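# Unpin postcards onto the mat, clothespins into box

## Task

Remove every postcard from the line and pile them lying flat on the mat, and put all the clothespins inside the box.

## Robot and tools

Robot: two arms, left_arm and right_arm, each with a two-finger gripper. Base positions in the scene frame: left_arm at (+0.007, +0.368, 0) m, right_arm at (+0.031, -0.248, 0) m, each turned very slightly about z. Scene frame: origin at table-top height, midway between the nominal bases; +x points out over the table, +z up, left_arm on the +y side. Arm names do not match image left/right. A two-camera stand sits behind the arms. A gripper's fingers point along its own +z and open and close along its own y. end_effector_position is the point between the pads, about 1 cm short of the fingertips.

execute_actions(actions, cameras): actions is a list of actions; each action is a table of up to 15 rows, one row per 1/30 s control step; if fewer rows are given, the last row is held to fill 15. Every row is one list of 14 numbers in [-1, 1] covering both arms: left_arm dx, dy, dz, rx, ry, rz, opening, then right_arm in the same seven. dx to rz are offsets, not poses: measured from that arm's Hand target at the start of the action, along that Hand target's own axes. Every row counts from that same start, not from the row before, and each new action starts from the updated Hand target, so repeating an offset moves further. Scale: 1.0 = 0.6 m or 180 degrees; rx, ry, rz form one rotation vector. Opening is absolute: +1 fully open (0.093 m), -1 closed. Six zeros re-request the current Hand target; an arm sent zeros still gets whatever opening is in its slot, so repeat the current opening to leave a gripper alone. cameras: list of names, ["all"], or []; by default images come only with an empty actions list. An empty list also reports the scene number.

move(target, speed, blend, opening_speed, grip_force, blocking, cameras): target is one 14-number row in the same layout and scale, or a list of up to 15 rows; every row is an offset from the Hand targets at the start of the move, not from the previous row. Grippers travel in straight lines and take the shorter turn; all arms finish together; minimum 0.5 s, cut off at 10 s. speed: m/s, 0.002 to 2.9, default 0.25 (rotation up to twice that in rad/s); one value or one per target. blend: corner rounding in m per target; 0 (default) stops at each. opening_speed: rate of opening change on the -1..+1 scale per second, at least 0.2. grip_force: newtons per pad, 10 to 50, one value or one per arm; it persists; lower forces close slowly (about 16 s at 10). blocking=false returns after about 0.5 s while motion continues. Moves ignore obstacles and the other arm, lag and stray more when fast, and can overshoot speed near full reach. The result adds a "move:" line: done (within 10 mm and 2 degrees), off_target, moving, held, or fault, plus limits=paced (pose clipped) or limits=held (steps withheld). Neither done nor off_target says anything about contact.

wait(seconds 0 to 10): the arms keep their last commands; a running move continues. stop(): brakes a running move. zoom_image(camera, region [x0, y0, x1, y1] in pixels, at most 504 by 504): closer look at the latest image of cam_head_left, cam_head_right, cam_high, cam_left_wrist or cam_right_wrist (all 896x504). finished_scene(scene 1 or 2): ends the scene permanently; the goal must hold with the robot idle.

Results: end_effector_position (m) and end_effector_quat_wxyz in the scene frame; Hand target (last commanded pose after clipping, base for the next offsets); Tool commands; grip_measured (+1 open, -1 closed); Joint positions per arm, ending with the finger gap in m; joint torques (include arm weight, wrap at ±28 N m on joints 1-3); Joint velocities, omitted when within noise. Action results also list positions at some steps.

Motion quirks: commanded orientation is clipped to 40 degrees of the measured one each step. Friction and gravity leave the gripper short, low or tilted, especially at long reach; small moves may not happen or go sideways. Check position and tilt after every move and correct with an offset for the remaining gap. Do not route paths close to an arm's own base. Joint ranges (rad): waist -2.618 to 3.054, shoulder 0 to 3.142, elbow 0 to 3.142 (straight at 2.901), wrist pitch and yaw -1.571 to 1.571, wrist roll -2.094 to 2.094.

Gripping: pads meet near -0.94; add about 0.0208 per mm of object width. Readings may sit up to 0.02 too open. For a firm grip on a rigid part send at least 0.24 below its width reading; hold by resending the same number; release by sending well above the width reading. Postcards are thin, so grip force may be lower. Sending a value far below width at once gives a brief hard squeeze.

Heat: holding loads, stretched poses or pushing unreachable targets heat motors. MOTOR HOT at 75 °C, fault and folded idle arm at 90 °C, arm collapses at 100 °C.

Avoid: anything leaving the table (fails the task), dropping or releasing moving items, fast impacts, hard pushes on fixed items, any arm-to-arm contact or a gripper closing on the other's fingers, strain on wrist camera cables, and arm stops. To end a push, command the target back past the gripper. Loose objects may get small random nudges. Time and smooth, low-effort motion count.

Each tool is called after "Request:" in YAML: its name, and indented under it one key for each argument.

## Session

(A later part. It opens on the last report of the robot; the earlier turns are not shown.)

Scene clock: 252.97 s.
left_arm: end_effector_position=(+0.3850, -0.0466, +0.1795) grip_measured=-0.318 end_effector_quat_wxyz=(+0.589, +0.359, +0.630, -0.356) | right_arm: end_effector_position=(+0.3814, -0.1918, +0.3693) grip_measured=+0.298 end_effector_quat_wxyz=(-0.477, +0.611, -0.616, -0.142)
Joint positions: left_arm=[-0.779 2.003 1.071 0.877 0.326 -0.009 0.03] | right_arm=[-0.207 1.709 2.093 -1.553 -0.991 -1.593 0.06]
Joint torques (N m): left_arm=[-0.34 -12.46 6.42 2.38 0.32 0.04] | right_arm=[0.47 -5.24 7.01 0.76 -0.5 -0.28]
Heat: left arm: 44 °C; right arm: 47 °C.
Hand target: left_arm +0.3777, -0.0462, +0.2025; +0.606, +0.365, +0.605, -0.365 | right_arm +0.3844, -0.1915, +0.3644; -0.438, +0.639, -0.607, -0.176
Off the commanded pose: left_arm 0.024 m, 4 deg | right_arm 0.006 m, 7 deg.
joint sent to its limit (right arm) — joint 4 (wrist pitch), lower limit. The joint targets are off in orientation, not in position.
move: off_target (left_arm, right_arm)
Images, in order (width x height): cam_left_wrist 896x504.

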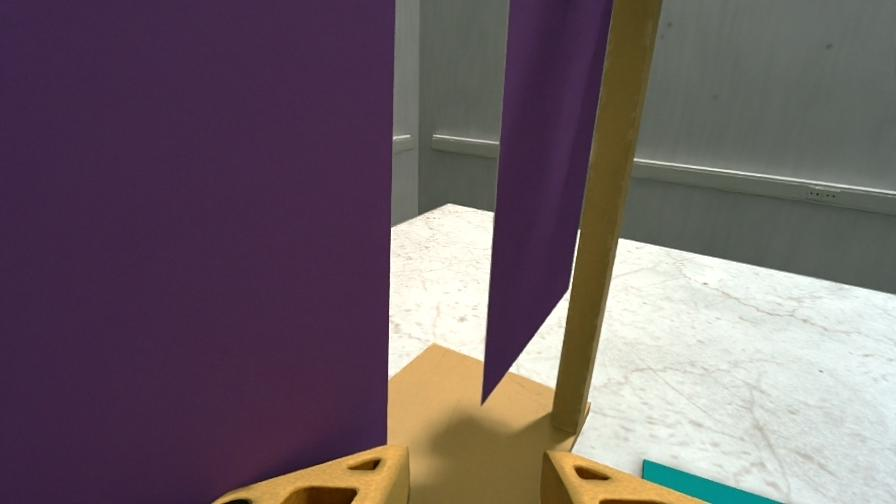

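Request:
move:
  target:
    - [-0.04,-0.0163,-0.09,0,0,0,-0.316,0,0,0,0,0,0,0.3]
    - [0,-0.0163,-0.0012,0,0,0,-0.316,0,0,0,0,0,0,0.3]
  speed: 0.1
  cameras: ["cam_left_wrist"]

Scene clock: 259.23 s.
left_arm: end_effector_position=(+0.3650, -0.0456, +0.1954) grip_measured=-0.318 end_effector_quat_wxyz=(+0.592, +0.365, +0.618, -0.366) | right_arm: end_effector_position=(+0.3814, -0.1918, +0.3693) grip_measured=+0.298 end_effector_quat_wxyz=(-0.477, +0.611, -0.616, -0.142)
Joint positions: left_arm=[-0.8 1.934 1.019 0.883 0.331 -0.009 0.03] | right_arm=[-0.207 1.709 2.093 -1.553 -0.991 -1.593 0.06]
Joint torques (N m): left_arm=[-0.38 -7.49 9.17 2.36 -0.03 0.03] | right_arm=[0.46 -5.27 7.05 0.77 -0.5 -0.27]
Heat: left arm: 45 °C; right arm: 47 °C.
Hand target: left_arm +0.3688, -0.0501, +0.2024; +0.606, +0.365, +0.606, -0.364 | right_arm +0.3844, -0.1915, +0.3644; -0.438, +0.639, -0.607, -0.176
Off the commanded pose: left_arm 0.009 m, 2 deg | right_arm 0.006 m, 7 deg.
joint sent to its limit (right arm) — joint 4 (wrist pitch), lower limit. The joint targets are off in orientation, not in position.
move: off_target (right_arm)
Images, in order (width x height): cam_left_wrist 896x504.

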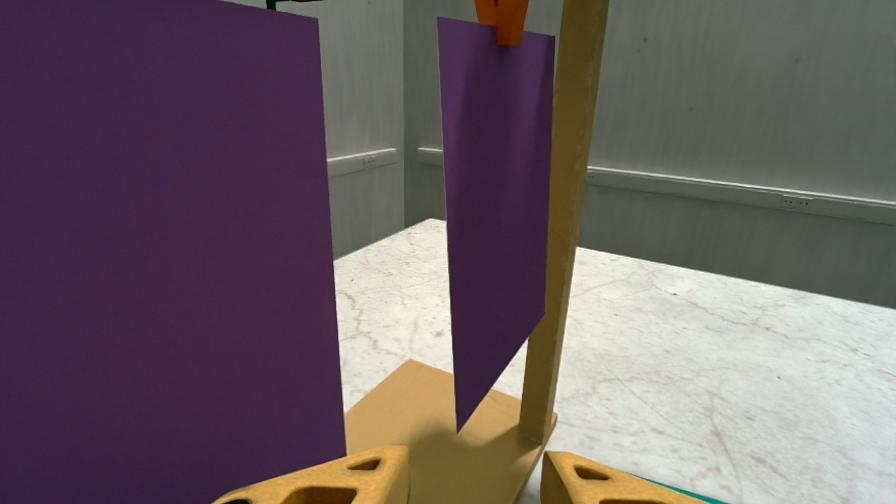

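Request:
move:
  target: [0,0,0.1167,0,0,0,-0.316,0,0,0,0,0,0,0.3]
  speed: 0.1
  cameras: ["cam_left_wrist","cam_right_wrist"]

Scene clock: 262.63 s.
left_arm: end_effector_position=(+0.3983, -0.1072, +0.2068) grip_measured=-0.318 end_effector_quat_wxyz=(+0.606, +0.363, +0.604, -0.370) | right_arm: end_effector_position=(+0.3814, -0.1918, +0.3693) grip_measured=+0.298 end_effector_quat_wxyz=(-0.477, +0.611, -0.616, -0.142)
Joint positions: left_arm=[-0.849 2.14 1.353 0.795 0.283 -0.009 0.03] | right_arm=[-0.207 1.709 2.093 -1.553 -0.991 -1.593 0.06]
Joint torques (N m): left_arm=[-0.44 -9.07 9.7 2.02 0.02 0.04] | right_arm=[0.47 -5.22 7.05 0.75 -0.51 -0.28]
Heat: left arm: 44 °C; right arm: 47 °C.
Hand target: left_arm +0.4014, -0.1120, +0.2026; +0.606, +0.365, +0.605, -0.365 | right_arm +0.3844, -0.1915, +0.3644; -0.438, +0.639, -0.607, -0.176
Off the commanded pose: left_arm 0.007 m, 1 deg | right_arm 0.006 m, 7 deg.
joint sent to its limit (right arm) — joint 4 (wrist pitch), lower limit. The joint targets are off in orientation, not in position.
move: off_target (right_arm)
Images, in order (width x height): cam_left_wrist 896x504, cam_right_wrist 896x504.

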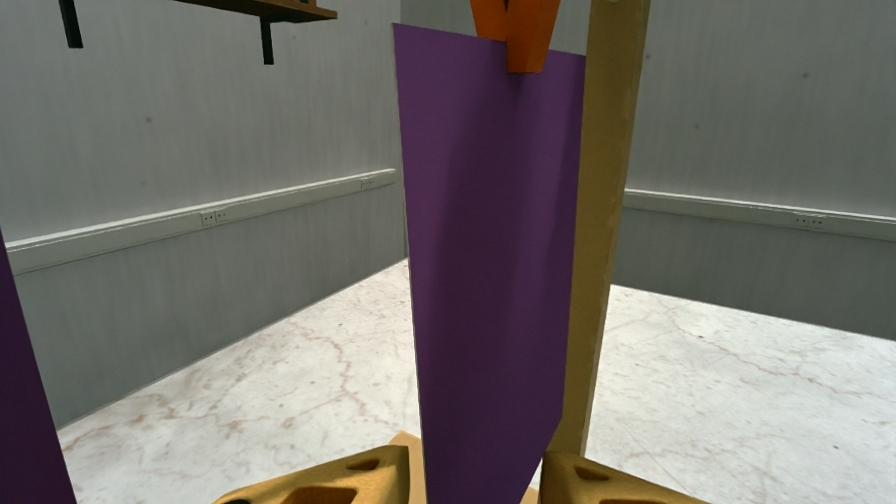

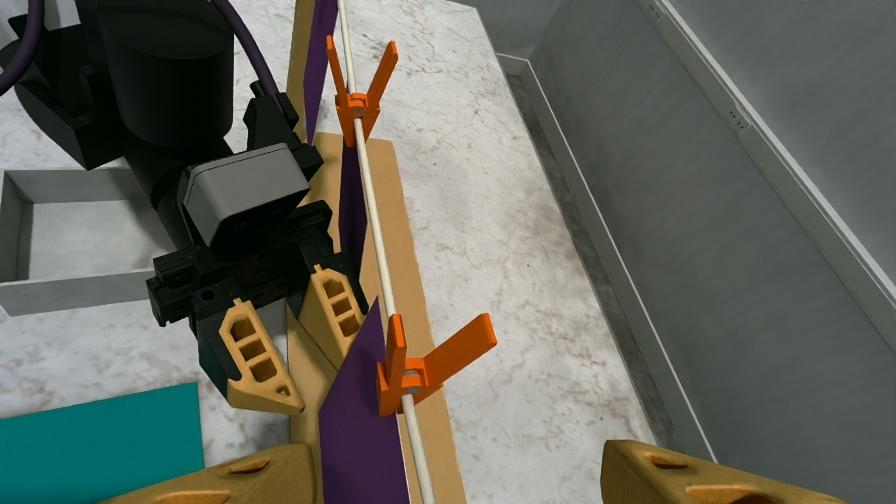

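Request:
move:
  target: [0,0.006,0.042,0,0,0,-0.316,0,0,0,0,0,0,0.3]
  speed: 0.08
  cameras: ["cam_left_wrist","cam_right_wrist","cam_high"]

Scene clock: 267.00 s.
left_arm: end_effector_position=(+0.4142, -0.1271, +0.2075) grip_measured=-0.318 end_effector_quat_wxyz=(+0.606, +0.362, +0.604, -0.369) | right_arm: end_effector_position=(+0.3814, -0.1918, +0.3693) grip_measured=+0.298 end_effector_quat_wxyz=(-0.477, +0.611, -0.616, -0.142)
Joint positions: left_arm=[-0.854 2.222 1.496 0.735 0.276 -0.009 0.03] | right_arm=[-0.207 1.709 2.093 -1.553 -0.991 -1.593 0.06]
Joint torques (N m): left_arm=[-0.54 -9.73 9.95 2.04 0.01 0.05] | right_arm=[0.46 -5.26 7.04 0.76 -0.51 -0.27]
Heat: left arm: 44 °C; right arm: 47 °C.
Hand target: left_arm +0.4164, -0.1327, +0.2027; +0.606, +0.365, +0.605, -0.365 | right_arm +0.3844, -0.1915, +0.3644; -0.438, +0.639, -0.607, -0.176
Off the commanded pose: left_arm 0.008 m, 1 deg | right_arm 0.006 m, 7 deg.
joint sent to its limit (right arm) — joint 4 (wrist pitch), lower limit. The joint targets are off in orientation, not in position.
move: off_target (right_arm)
Images, in order (width x height): cam_high 896x504, cam_left_wrist 896x504, cam_right_wrist 896x504.

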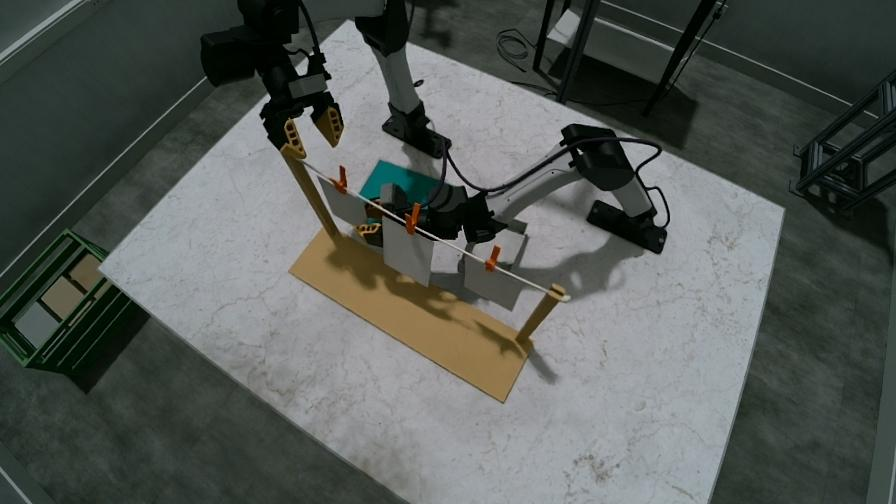

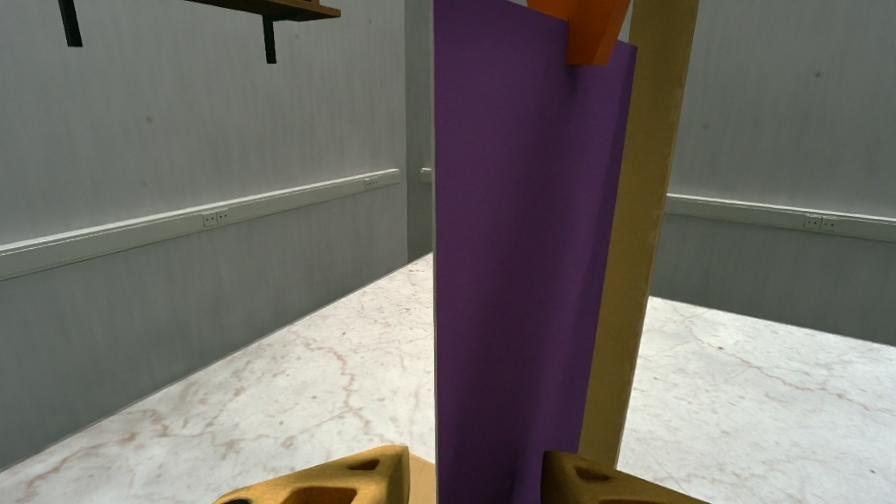

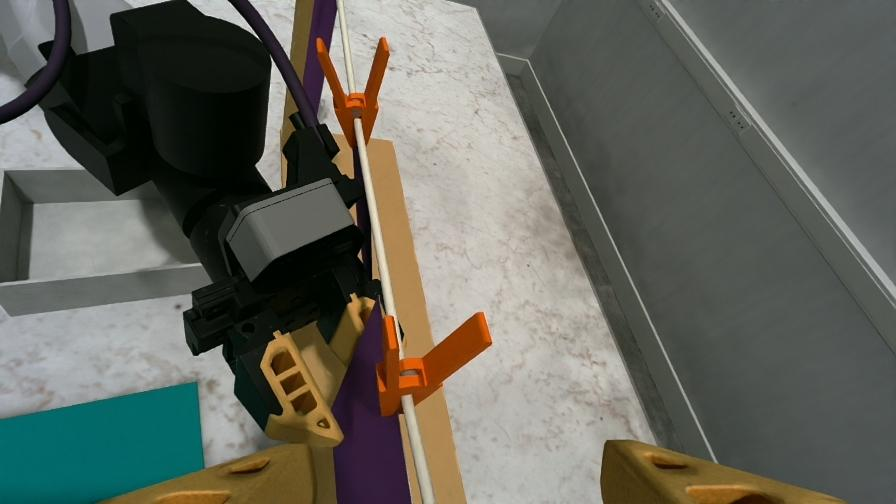

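Request:
move:
  target: [0,0,0.008,0,0,0,-0.65,0,0,0,0,0,0,0.3]
  speed: 0.05
  opening_speed: 0.3
  cameras: ["cam_left_wrist","cam_right_wrist"]

Scene clock: 271.53 s.
left_arm: end_effector_position=(+0.4162, -0.1315, +0.2075) grip_measured=-0.648 end_effector_quat_wxyz=(+0.606, +0.362, +0.604, -0.369) | right_arm: end_effector_position=(+0.3814, -0.1918, +0.3693) grip_measured=+0.298 end_effector_quat_wxyz=(-0.477, +0.611, -0.616, -0.142)
Joint positions: left_arm=[-0.857 2.238 1.523 0.722 0.274 -0.009 0.014] | right_arm=[-0.207 1.709 2.093 -1.553 -0.991 -1.593 0.06]
Joint torques (N m): left_arm=[-0.51 -9.85 9.98 2.04 -0.01 0.04] | right_arm=[0.49 -5.23 7.04 0.75 -0.51 -0.29]
Heat: left arm: 45 °C; right arm: 47 °C.
Hand target: left_arm +0.4187, -0.1368, +0.2026; +0.606, +0.365, +0.606, -0.364 | right_arm +0.3844, -0.1915, +0.3644; -0.438, +0.639, -0.607, -0.176
Off the commanded pose: left_arm 0.008 m, 1 deg | right_arm 0.006 m, 7 deg.
joint sent to its limit (right arm) — joint 4 (wrist pitch), lower limit. The joint targets are off in orientation, not in position.
move: off_target (right_arm)
Images, in order (width x height): cam_left_wrist 896x504, cam_right_wrist 896x504.

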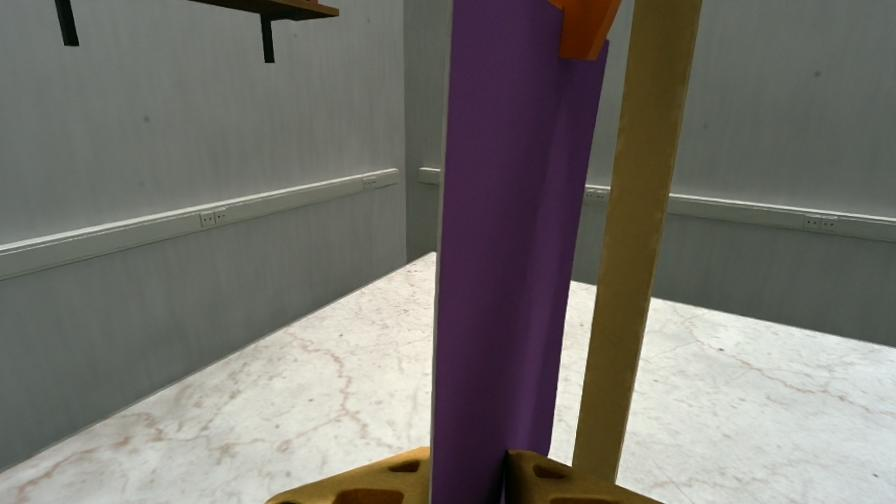

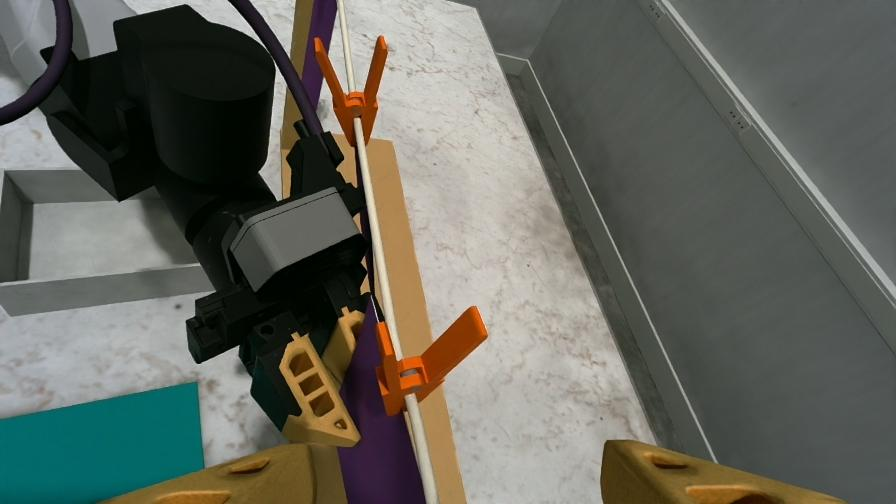

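Request:
move:
  target: [0,0,0,0,0,0,-1,0,0,0,0,0,0,0.3]
  opening_speed: 0.3
  grip_force: [15,50]
  cameras: ["cam_left_wrist","cam_right_wrist","cam_high"]

Scene clock: 276.27 s.
left_arm: end_effector_position=(+0.4157, -0.1320, +0.2075) grip_measured=-0.948 end_effector_quat_wxyz=(+0.606, +0.363, +0.604, -0.370) | right_arm: end_effector_position=(+0.3814, -0.1918, +0.3693) grip_measured=+0.298 end_effector_quat_wxyz=(-0.477, +0.611, -0.616, -0.142)
Joint positions: left_arm=[-0.858 2.238 1.523 0.722 0.274 -0.009 0] | right_arm=[-0.207 1.709 2.093 -1.553 -0.991 -1.593 0.06]
Joint torques (N m): left_arm=[-0.44 -9.8 9.96 2.04 0 0.04] | right_arm=[0.46 -5.23 7.02 0.77 -0.51 -0.28]
Heat: left arm: 46 °C; right arm: 47 °C.
Hand target: left_arm +0.4186, -0.1369, +0.2026; +0.606, +0.365, +0.605, -0.365 | right_arm +0.3844, -0.1915, +0.3644; -0.438, +0.639, -0.607, -0.176
Off the commanded pose: left_arm 0.007 m, 1 deg | right_arm 0.006 m, 7 deg.
joint sent to its limit (right arm) — joint 4 (wrist pitch), lower limit. The joint targets are off in orientation, not in position.
grip_force (N): 15, 50
move: off_target (right_arm)
Images, in order (width x height): cam_high 896x504, cam_left_wrist 896x504, cam_right_wrist 896x504.

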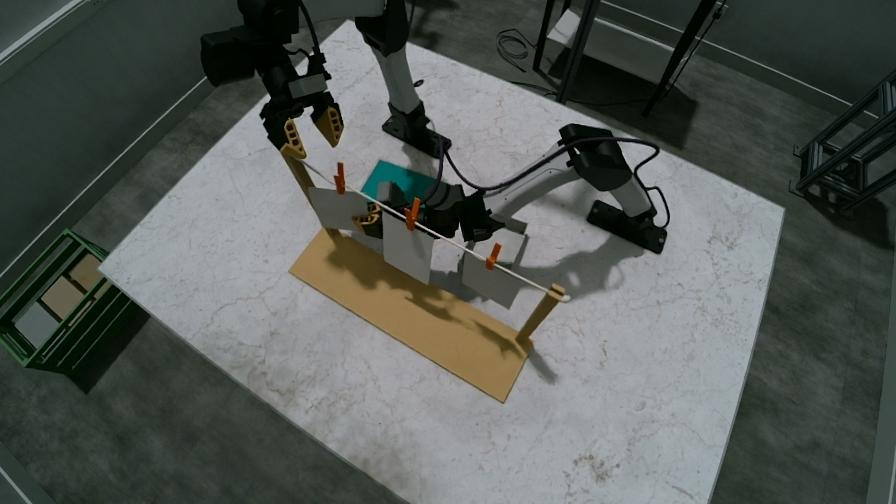

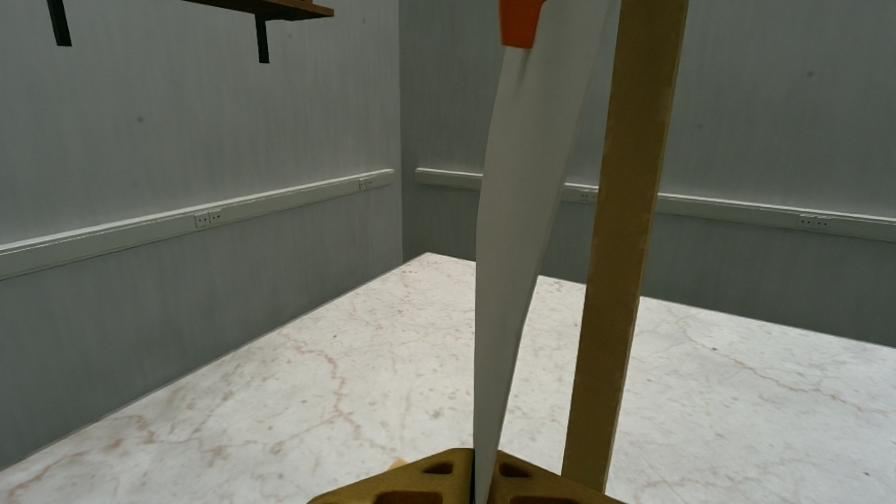

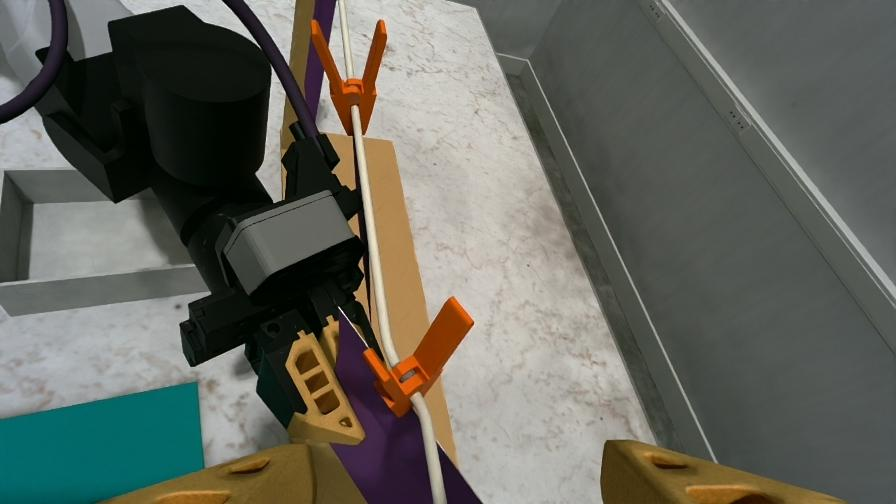

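Request:
move:
  target: [0,0,0,0,0,0,-1,-0.129,0.0228,-0.0572,-0.0005,0.231,-0.145,0.3]
  speed: 0.15
  cameras: ["all"]

Scene clock: 304.07 s.
left_arm: end_effector_position=(+0.4157, -0.1320, +0.2075) grip_measured=-0.956 end_effector_quat_wxyz=(+0.606, +0.363, +0.604, -0.370) | right_arm: end_effector_position=(+0.3536, -0.1681, +0.4275) grip_measured=+0.298 end_effector_quat_wxyz=(-0.320, +0.736, -0.549, +0.233)
Joint positions: left_arm=[-0.858 2.238 1.523 0.722 0.274 -0.009 0] | right_arm=[0.25 1.6 2.394 -1.553 -0.067 -1.622 0.06]
Joint torques (N m): left_arm=[-0.43 -9.88 9.98 2.03 0.01 0.03] | right_arm=[0.58 -6.22 6.75 1.51 -0.04 -0.22]
Heat: left arm: 49 °C; right arm: 48 °C.
Hand target: left_arm +0.4186, -0.1369, +0.2026; +0.606, +0.365, +0.605, -0.365 | right_arm +0.3457, -0.1683, +0.4372; -0.223, +0.778, -0.565, +0.161
Off the commanded pose: left_arm 0.007 m, 1 deg | right_arm 0.013 m, 15 deg.
joint sent to its limit (right arm) — joint 4 (wrist pitch), lower limit. The joint targets are off in orientation, not in position.
grip_force (N): 15, 50
move: off_target (right_arm)

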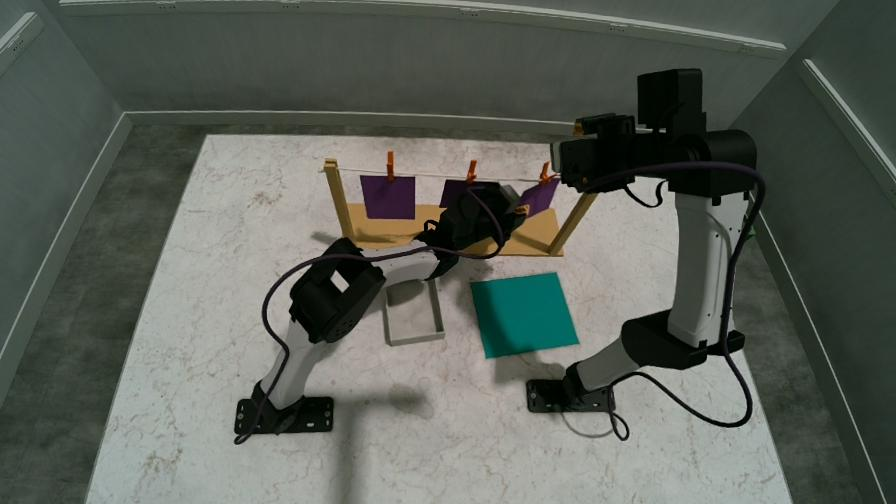

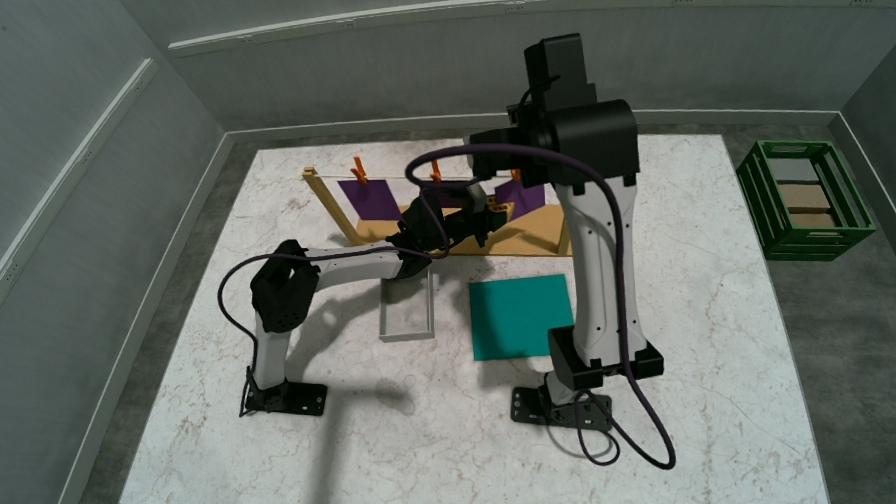

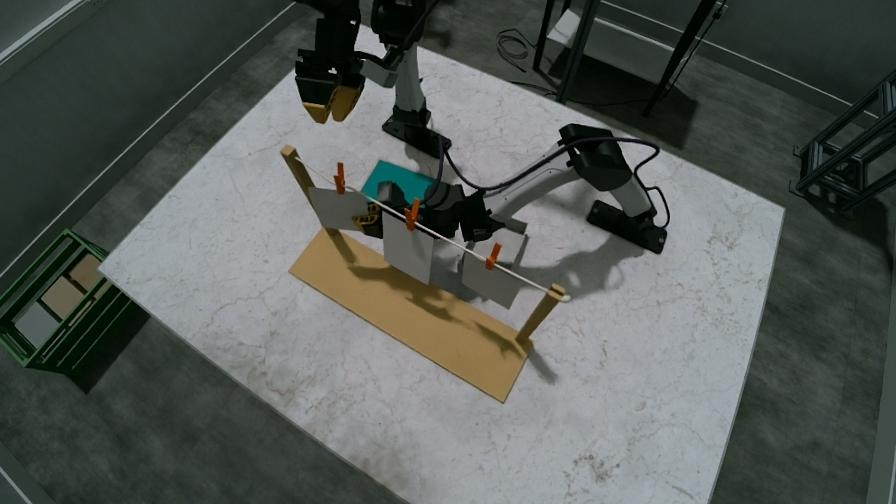

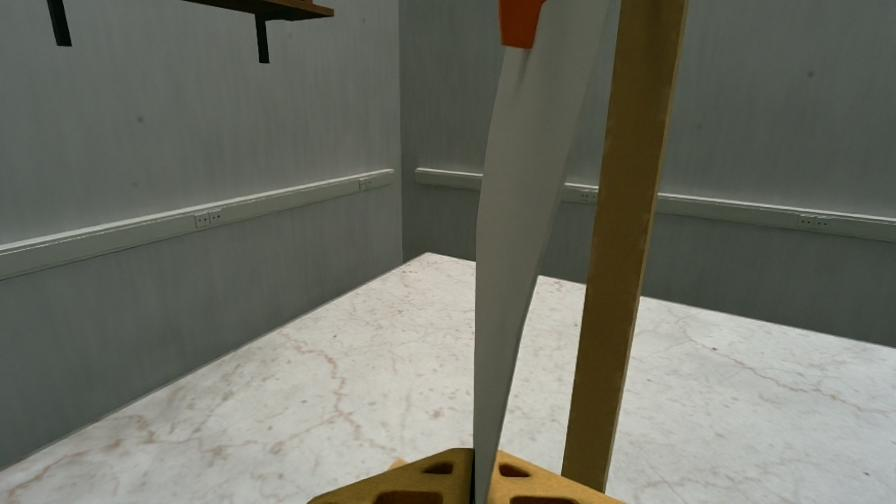

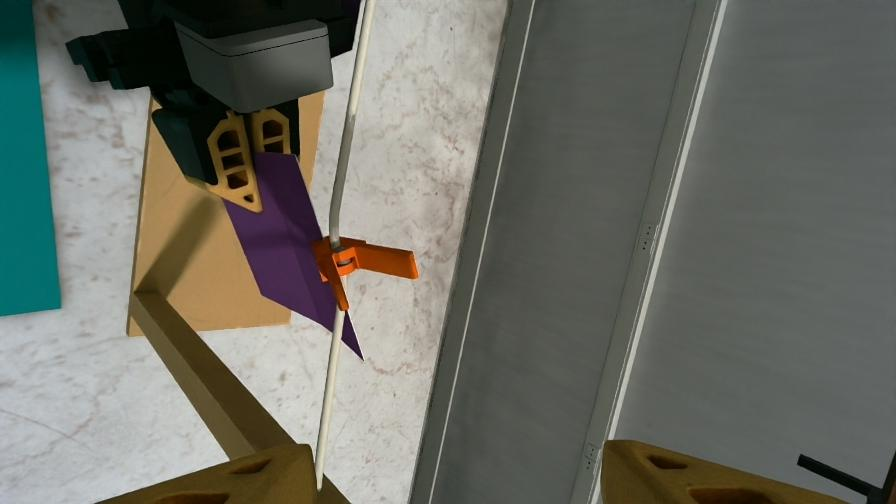

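Request:
move:
  target: [0,0,0,0,0,0,-1,0.0043,0.0077,0.1385,0,0,0,0.3]
  speed: 0.12
  cameras: ["cam_right_wrist","cam_high","cam_left_wrist"]

Scene clock: 314.80 s.
left_arm: end_effector_position=(+0.4157, -0.1320, +0.2075) grip_measured=-0.956 end_effector_quat_wxyz=(+0.606, +0.363, +0.604, -0.370) | right_arm: end_effector_position=(+0.3830, -0.1604, +0.3716) grip_measured=+0.298 end_effector_quat_wxyz=(-0.255, +0.763, -0.565, +0.183)
Joint positions: left_arm=[-0.858 2.238 1.523 0.722 0.274 -0.009 0] | right_arm=[0.259 1.7 2.319 -1.553 -0.056 -1.63 0.06]
Joint torques (N m): left_arm=[-0.46 -9.83 9.96 2.04 0.01 0.04] | right_arm=[0.57 -4.98 5.41 1.26 -0.05 -0.24]
Heat: left arm: 50 °C; right arm: 48 °C.
Hand target: left_arm +0.4186, -0.1369, +0.2026; +0.606, +0.365, +0.605, -0.365 | right_arm +0.3845, -0.1583, +0.3644; -0.223, +0.778, -0.565, +0.161
Off the commanded pose: left_arm 0.007 m, 1 deg | right_arm 0.008 m, 5 deg.
joint sent to its limit (right arm) — joint 4 (wrist pitch), lower limit. The joint targets are off in orientation, not in position.
grip_force (N): 15, 50
move: off_target (right_arm)
Images, in order (width x height): cam_high 896x504, cam_left_wrist 896x504, cam_right_wrist 896x504.

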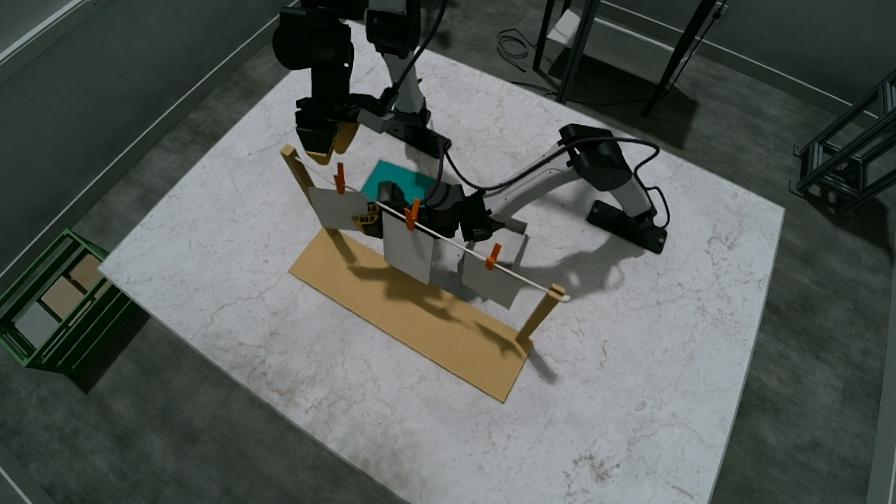

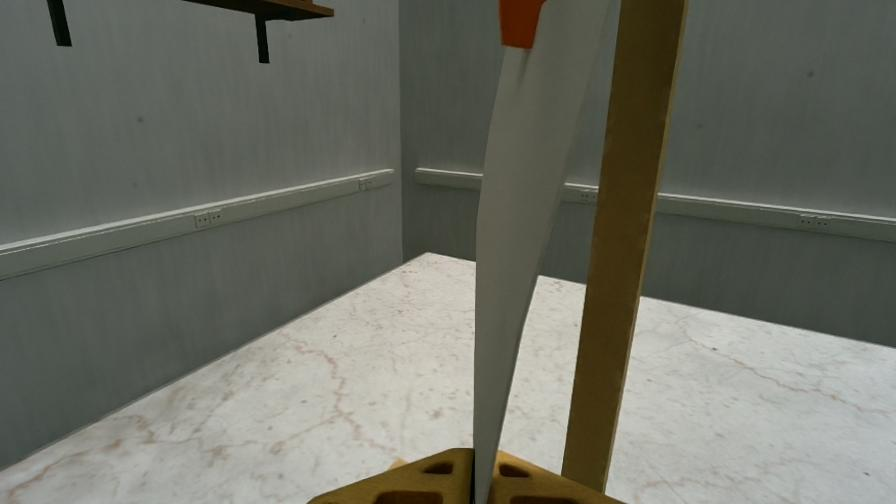

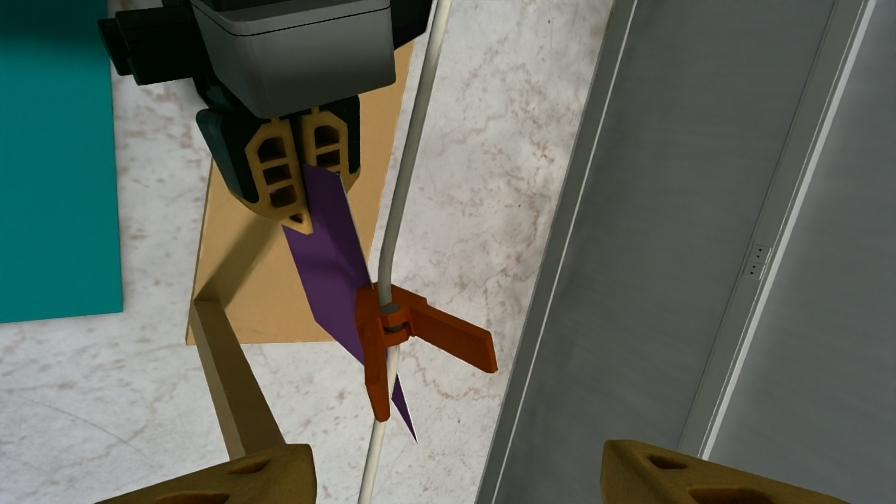

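Request:
move:
  target: [0,0,0,0,0,0,-1,-0.0023,-0.0015,0.0783,0,0,0,0.3]
  speed: 0.07
  cameras: ["cam_right_wrist","cam_high"]

Scene clock: 320.43 s.
left_arm: end_effector_position=(+0.4157, -0.1320, +0.2075) grip_measured=-0.956 end_effector_quat_wxyz=(+0.606, +0.363, +0.604, -0.370) | right_arm: end_effector_position=(+0.4043, -0.1517, +0.3315) grip_measured=+0.298 end_effector_quat_wxyz=(-0.230, +0.773, -0.568, +0.163)
Joint positions: left_arm=[-0.858 2.238 1.523 0.722 0.274 -0.009 0] | right_arm=[0.273 1.727 2.18 -1.455 -0.048 -1.63 0.06]
Joint torques (N m): left_arm=[-0.4 -9.81 9.95 2.04 0 0.03] | right_arm=[0.54 -5.82 6.08 1.31 -0.05 -0.16]
Heat: left arm: 50 °C; right arm: 48 °C.
Hand target: left_arm +0.4186, -0.1369, +0.2026; +0.606, +0.365, +0.605, -0.365 | right_arm +0.4084, -0.1488, +0.3249; -0.223, +0.778, -0.565, +0.161
Off the commanded pose: left_arm 0.007 m, 1 deg | right_arm 0.008 m, 1 deg.
grip_force (N): 15, 50
move: done
Images, in order (width x height): cam_high 896x504, cam_right_wrist 896x504.

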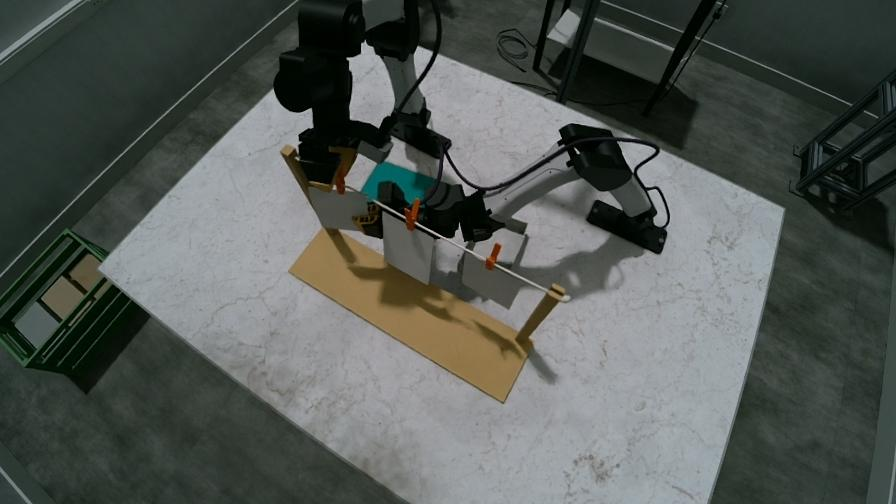

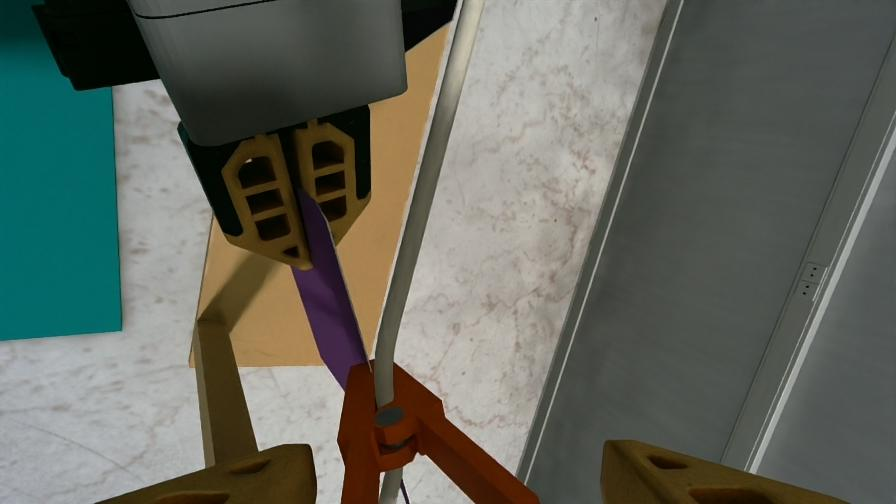

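Request:
move:
  target: [0,0,0,0,0,0,-1,0,0,0,0,0,0,-0.3]
  opening_speed: 0.4
  grip_force: [25,50]
  cameras: ["cam_right_wrist","cam_left_wrist","cam_high"]

Scene clock: 327.53 s.
left_arm: end_effector_position=(+0.4150, -0.1331, +0.2081) grip_measured=-0.971 end_effector_quat_wxyz=(+0.605, +0.363, +0.604, -0.370) | right_arm: end_effector_position=(+0.4046, -0.1524, +0.3316) grip_measured=-0.297 end_effector_quat_wxyz=(-0.229, +0.773, -0.568, +0.165)
Joint positions: left_arm=[-0.86 2.238 1.527 0.718 0.274 -0.009 0] | right_arm=[0.273 1.727 2.18 -1.454 -0.044 -1.63 0.031]
Joint torques (N m): left_arm=[-0.23 -9.85 9.66 2.09 0 0.03] | right_arm=[0.55 -5.78 6.06 1.31 -0.09 -0.16]
Heat: left arm: 51 °C; right arm: 48 °C.
Hand target: left_arm +0.4188, -0.1368, +0.2026; +0.606, +0.365, +0.606, -0.364 | right_arm +0.4085, -0.1488, +0.3249; -0.223, +0.778, -0.565, +0.161
Off the commanded pose: left_arm 0.008 m, 1 deg | right_arm 0.009 m, 1 deg.
grip_force (N): 25, 50
move: done
Images, in order (width x height): cam_high 896x504, cam_left_wrist 896x504, cam_right_wrist 896x504.

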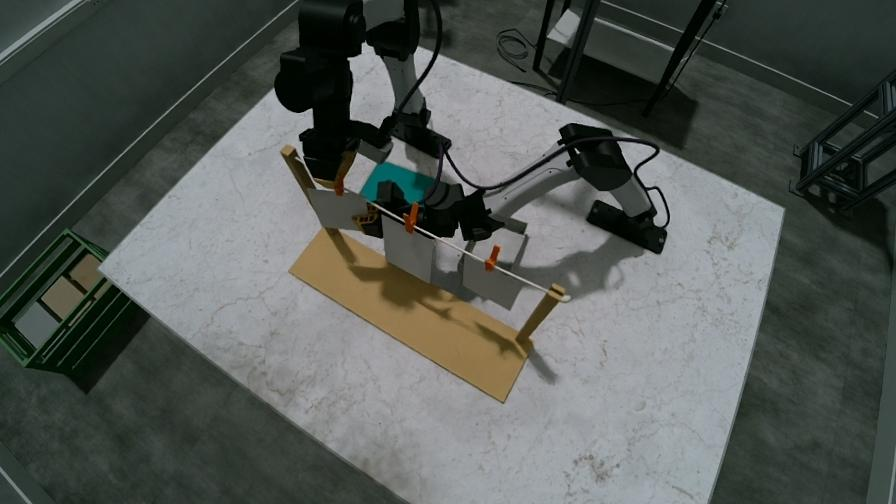

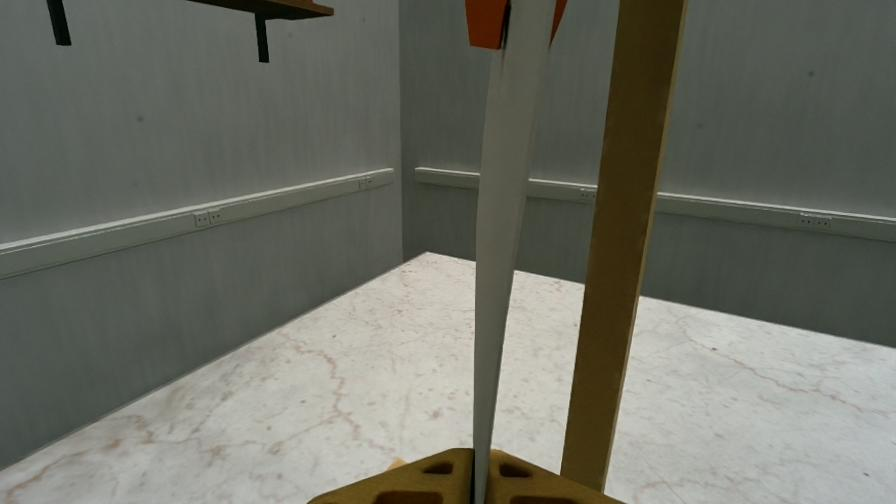

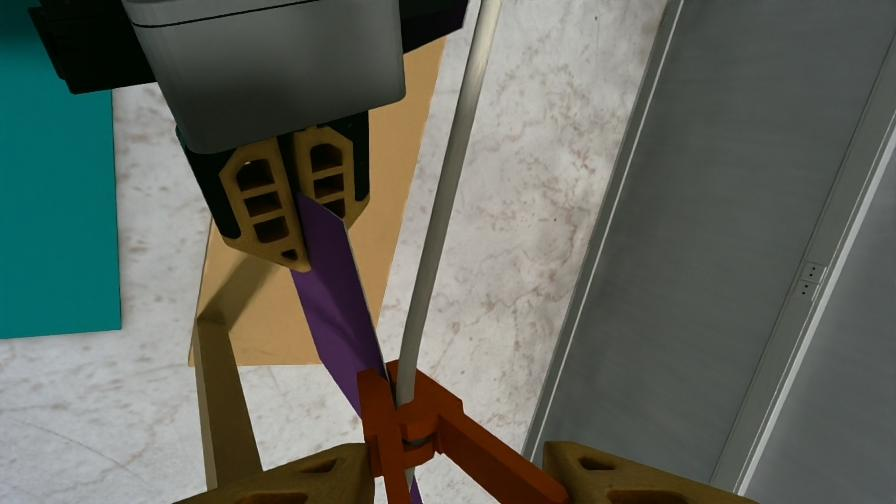

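Request:
move:
  target: [0,0,0,0,0,0,-1,0,0,0,0,0,0,-0.5]
  opening_speed: 0.4
  cameras: ["cam_right_wrist","cam_left_wrist"]

Scene clock: 330.97 s.
left_arm: end_effector_position=(+0.4152, -0.1330, +0.2074) grip_measured=-0.971 end_effector_quat_wxyz=(+0.604, +0.363, +0.605, -0.369) | right_arm: end_effector_position=(+0.4043, -0.1526, +0.3314) grip_measured=-0.495 end_effector_quat_wxyz=(-0.228, +0.773, -0.569, +0.165)
Joint positions: left_arm=[-0.86 2.238 1.527 0.715 0.272 -0.009 0] | right_arm=[0.273 1.727 2.18 -1.455 -0.043 -1.63 0.021]
Joint torques (N m): left_arm=[-0.28 -9.81 9.69 2.11 0.02 0.05] | right_arm=[0.59 -5.74 6.15 1.33 -0.09 -0.17]
Heat: left arm: 51 °C; right arm: 48 °C.
Hand target: left_arm +0.4188, -0.1368, +0.2026; +0.606, +0.365, +0.606, -0.364 | right_arm +0.4084, -0.1488, +0.3249; -0.223, +0.778, -0.565, +0.161
Off the commanded pose: left_arm 0.007 m, 1 deg | right_arm 0.009 m, 1 deg.
grip_force (N): 25, 50
move: done
Images, in order (width x height): cam_left_wrist 896x504, cam_right_wrist 896x504.

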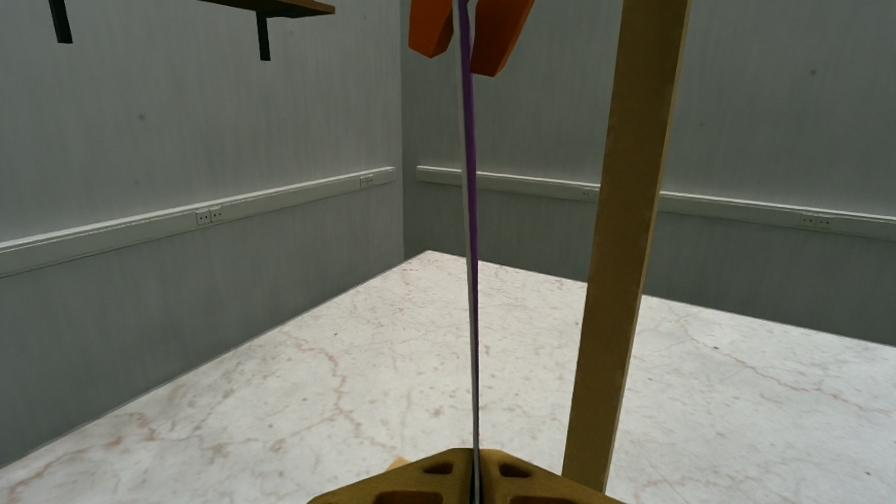

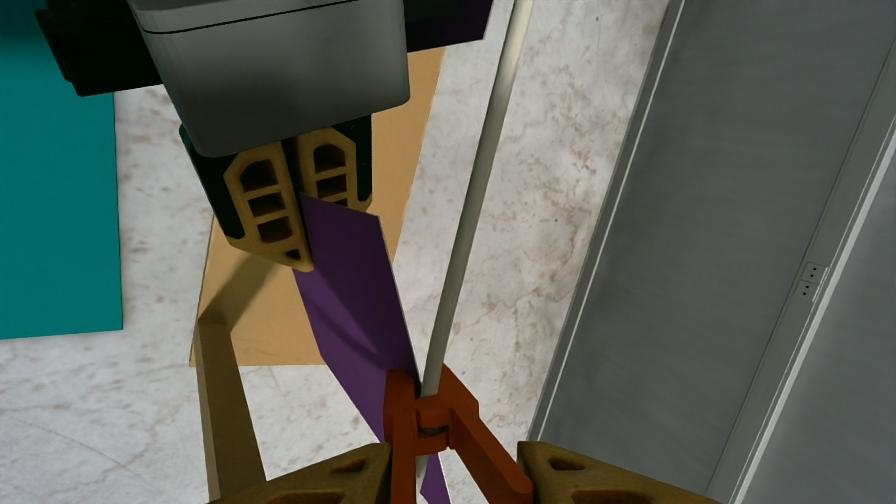

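Request:
move:
  target: [0.08,0,0,0,0,0,-1,0,0,0,0,0,0,-0.5]
  speed: 0.08
  cameras: ["cam_head_left","cam_left_wrist","cam_right_wrist"]

Scene clock: 353.07 s.
left_arm: end_effector_position=(+0.4183, -0.1363, +0.1613) grip_measured=-0.971 end_effector_quat_wxyz=(+0.601, +0.364, +0.608, -0.369) | right_arm: end_effector_position=(+0.4043, -0.1526, +0.3314) grip_measured=-0.495 end_effector_quat_wxyz=(-0.228, +0.773, -0.569, +0.165)
Joint positions: left_arm=[-0.86 2.339 1.507 0.827 0.272 -0.009 0] | right_arm=[0.273 1.727 2.18 -1.455 -0.043 -1.63 0.021]
Joint torques (N m): left_arm=[-0.21 -10.56 7.16 2.34 0.03 0.04] | right_arm=[0.58 -5.79 6.11 1.32 -0.09 -0.16]
Heat: left arm: 52 °C; right arm: 49 °C.
Hand target: left_arm +0.4188, -0.1368, +0.1545; +0.606, +0.365, +0.606, -0.364 | right_arm +0.4084, -0.1488, +0.3249; -0.223, +0.778, -0.565, +0.161
Off the commanded pose: left_arm 0.007 m, 1 deg | right_arm 0.009 m, 1 deg.
grip_force (N): 25, 50
move: done
Images, in order (width x height): cam_head_left 896x504, cam_left_wrist 896x504, cam_right_wrist 896x504.

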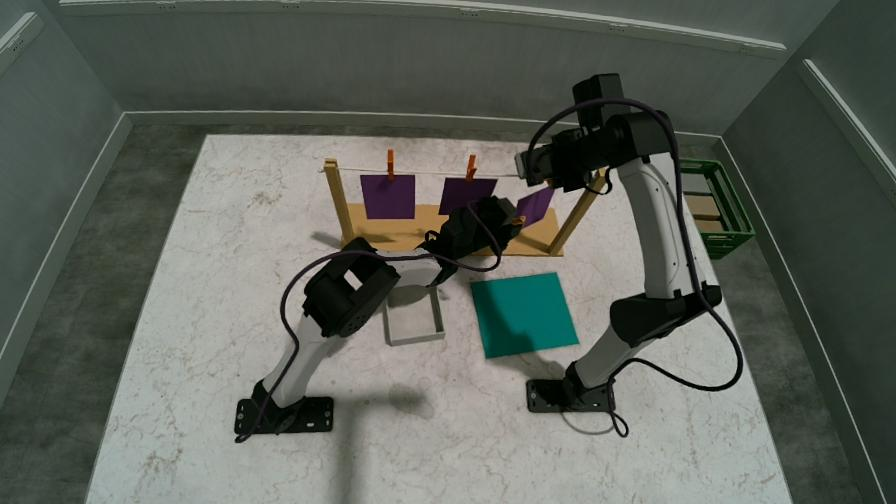

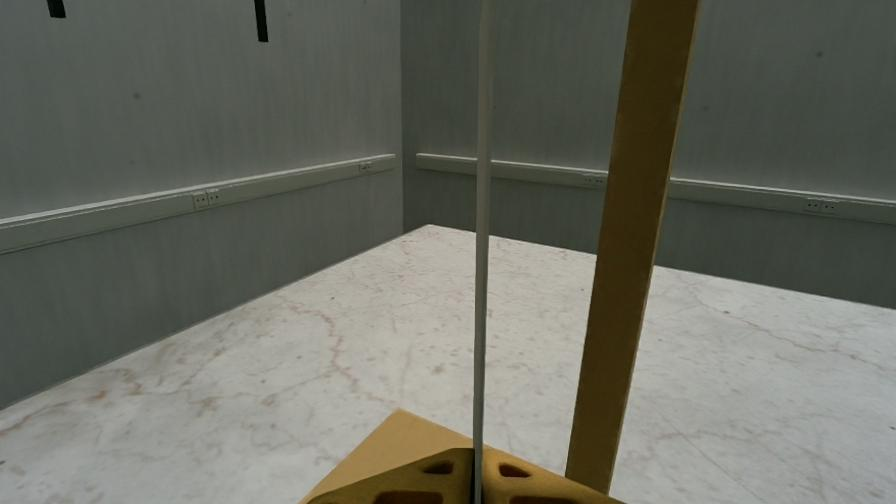

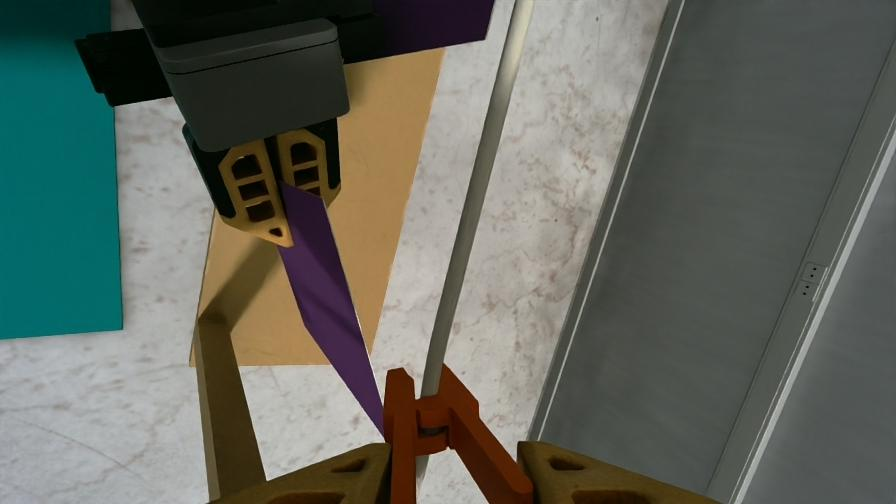

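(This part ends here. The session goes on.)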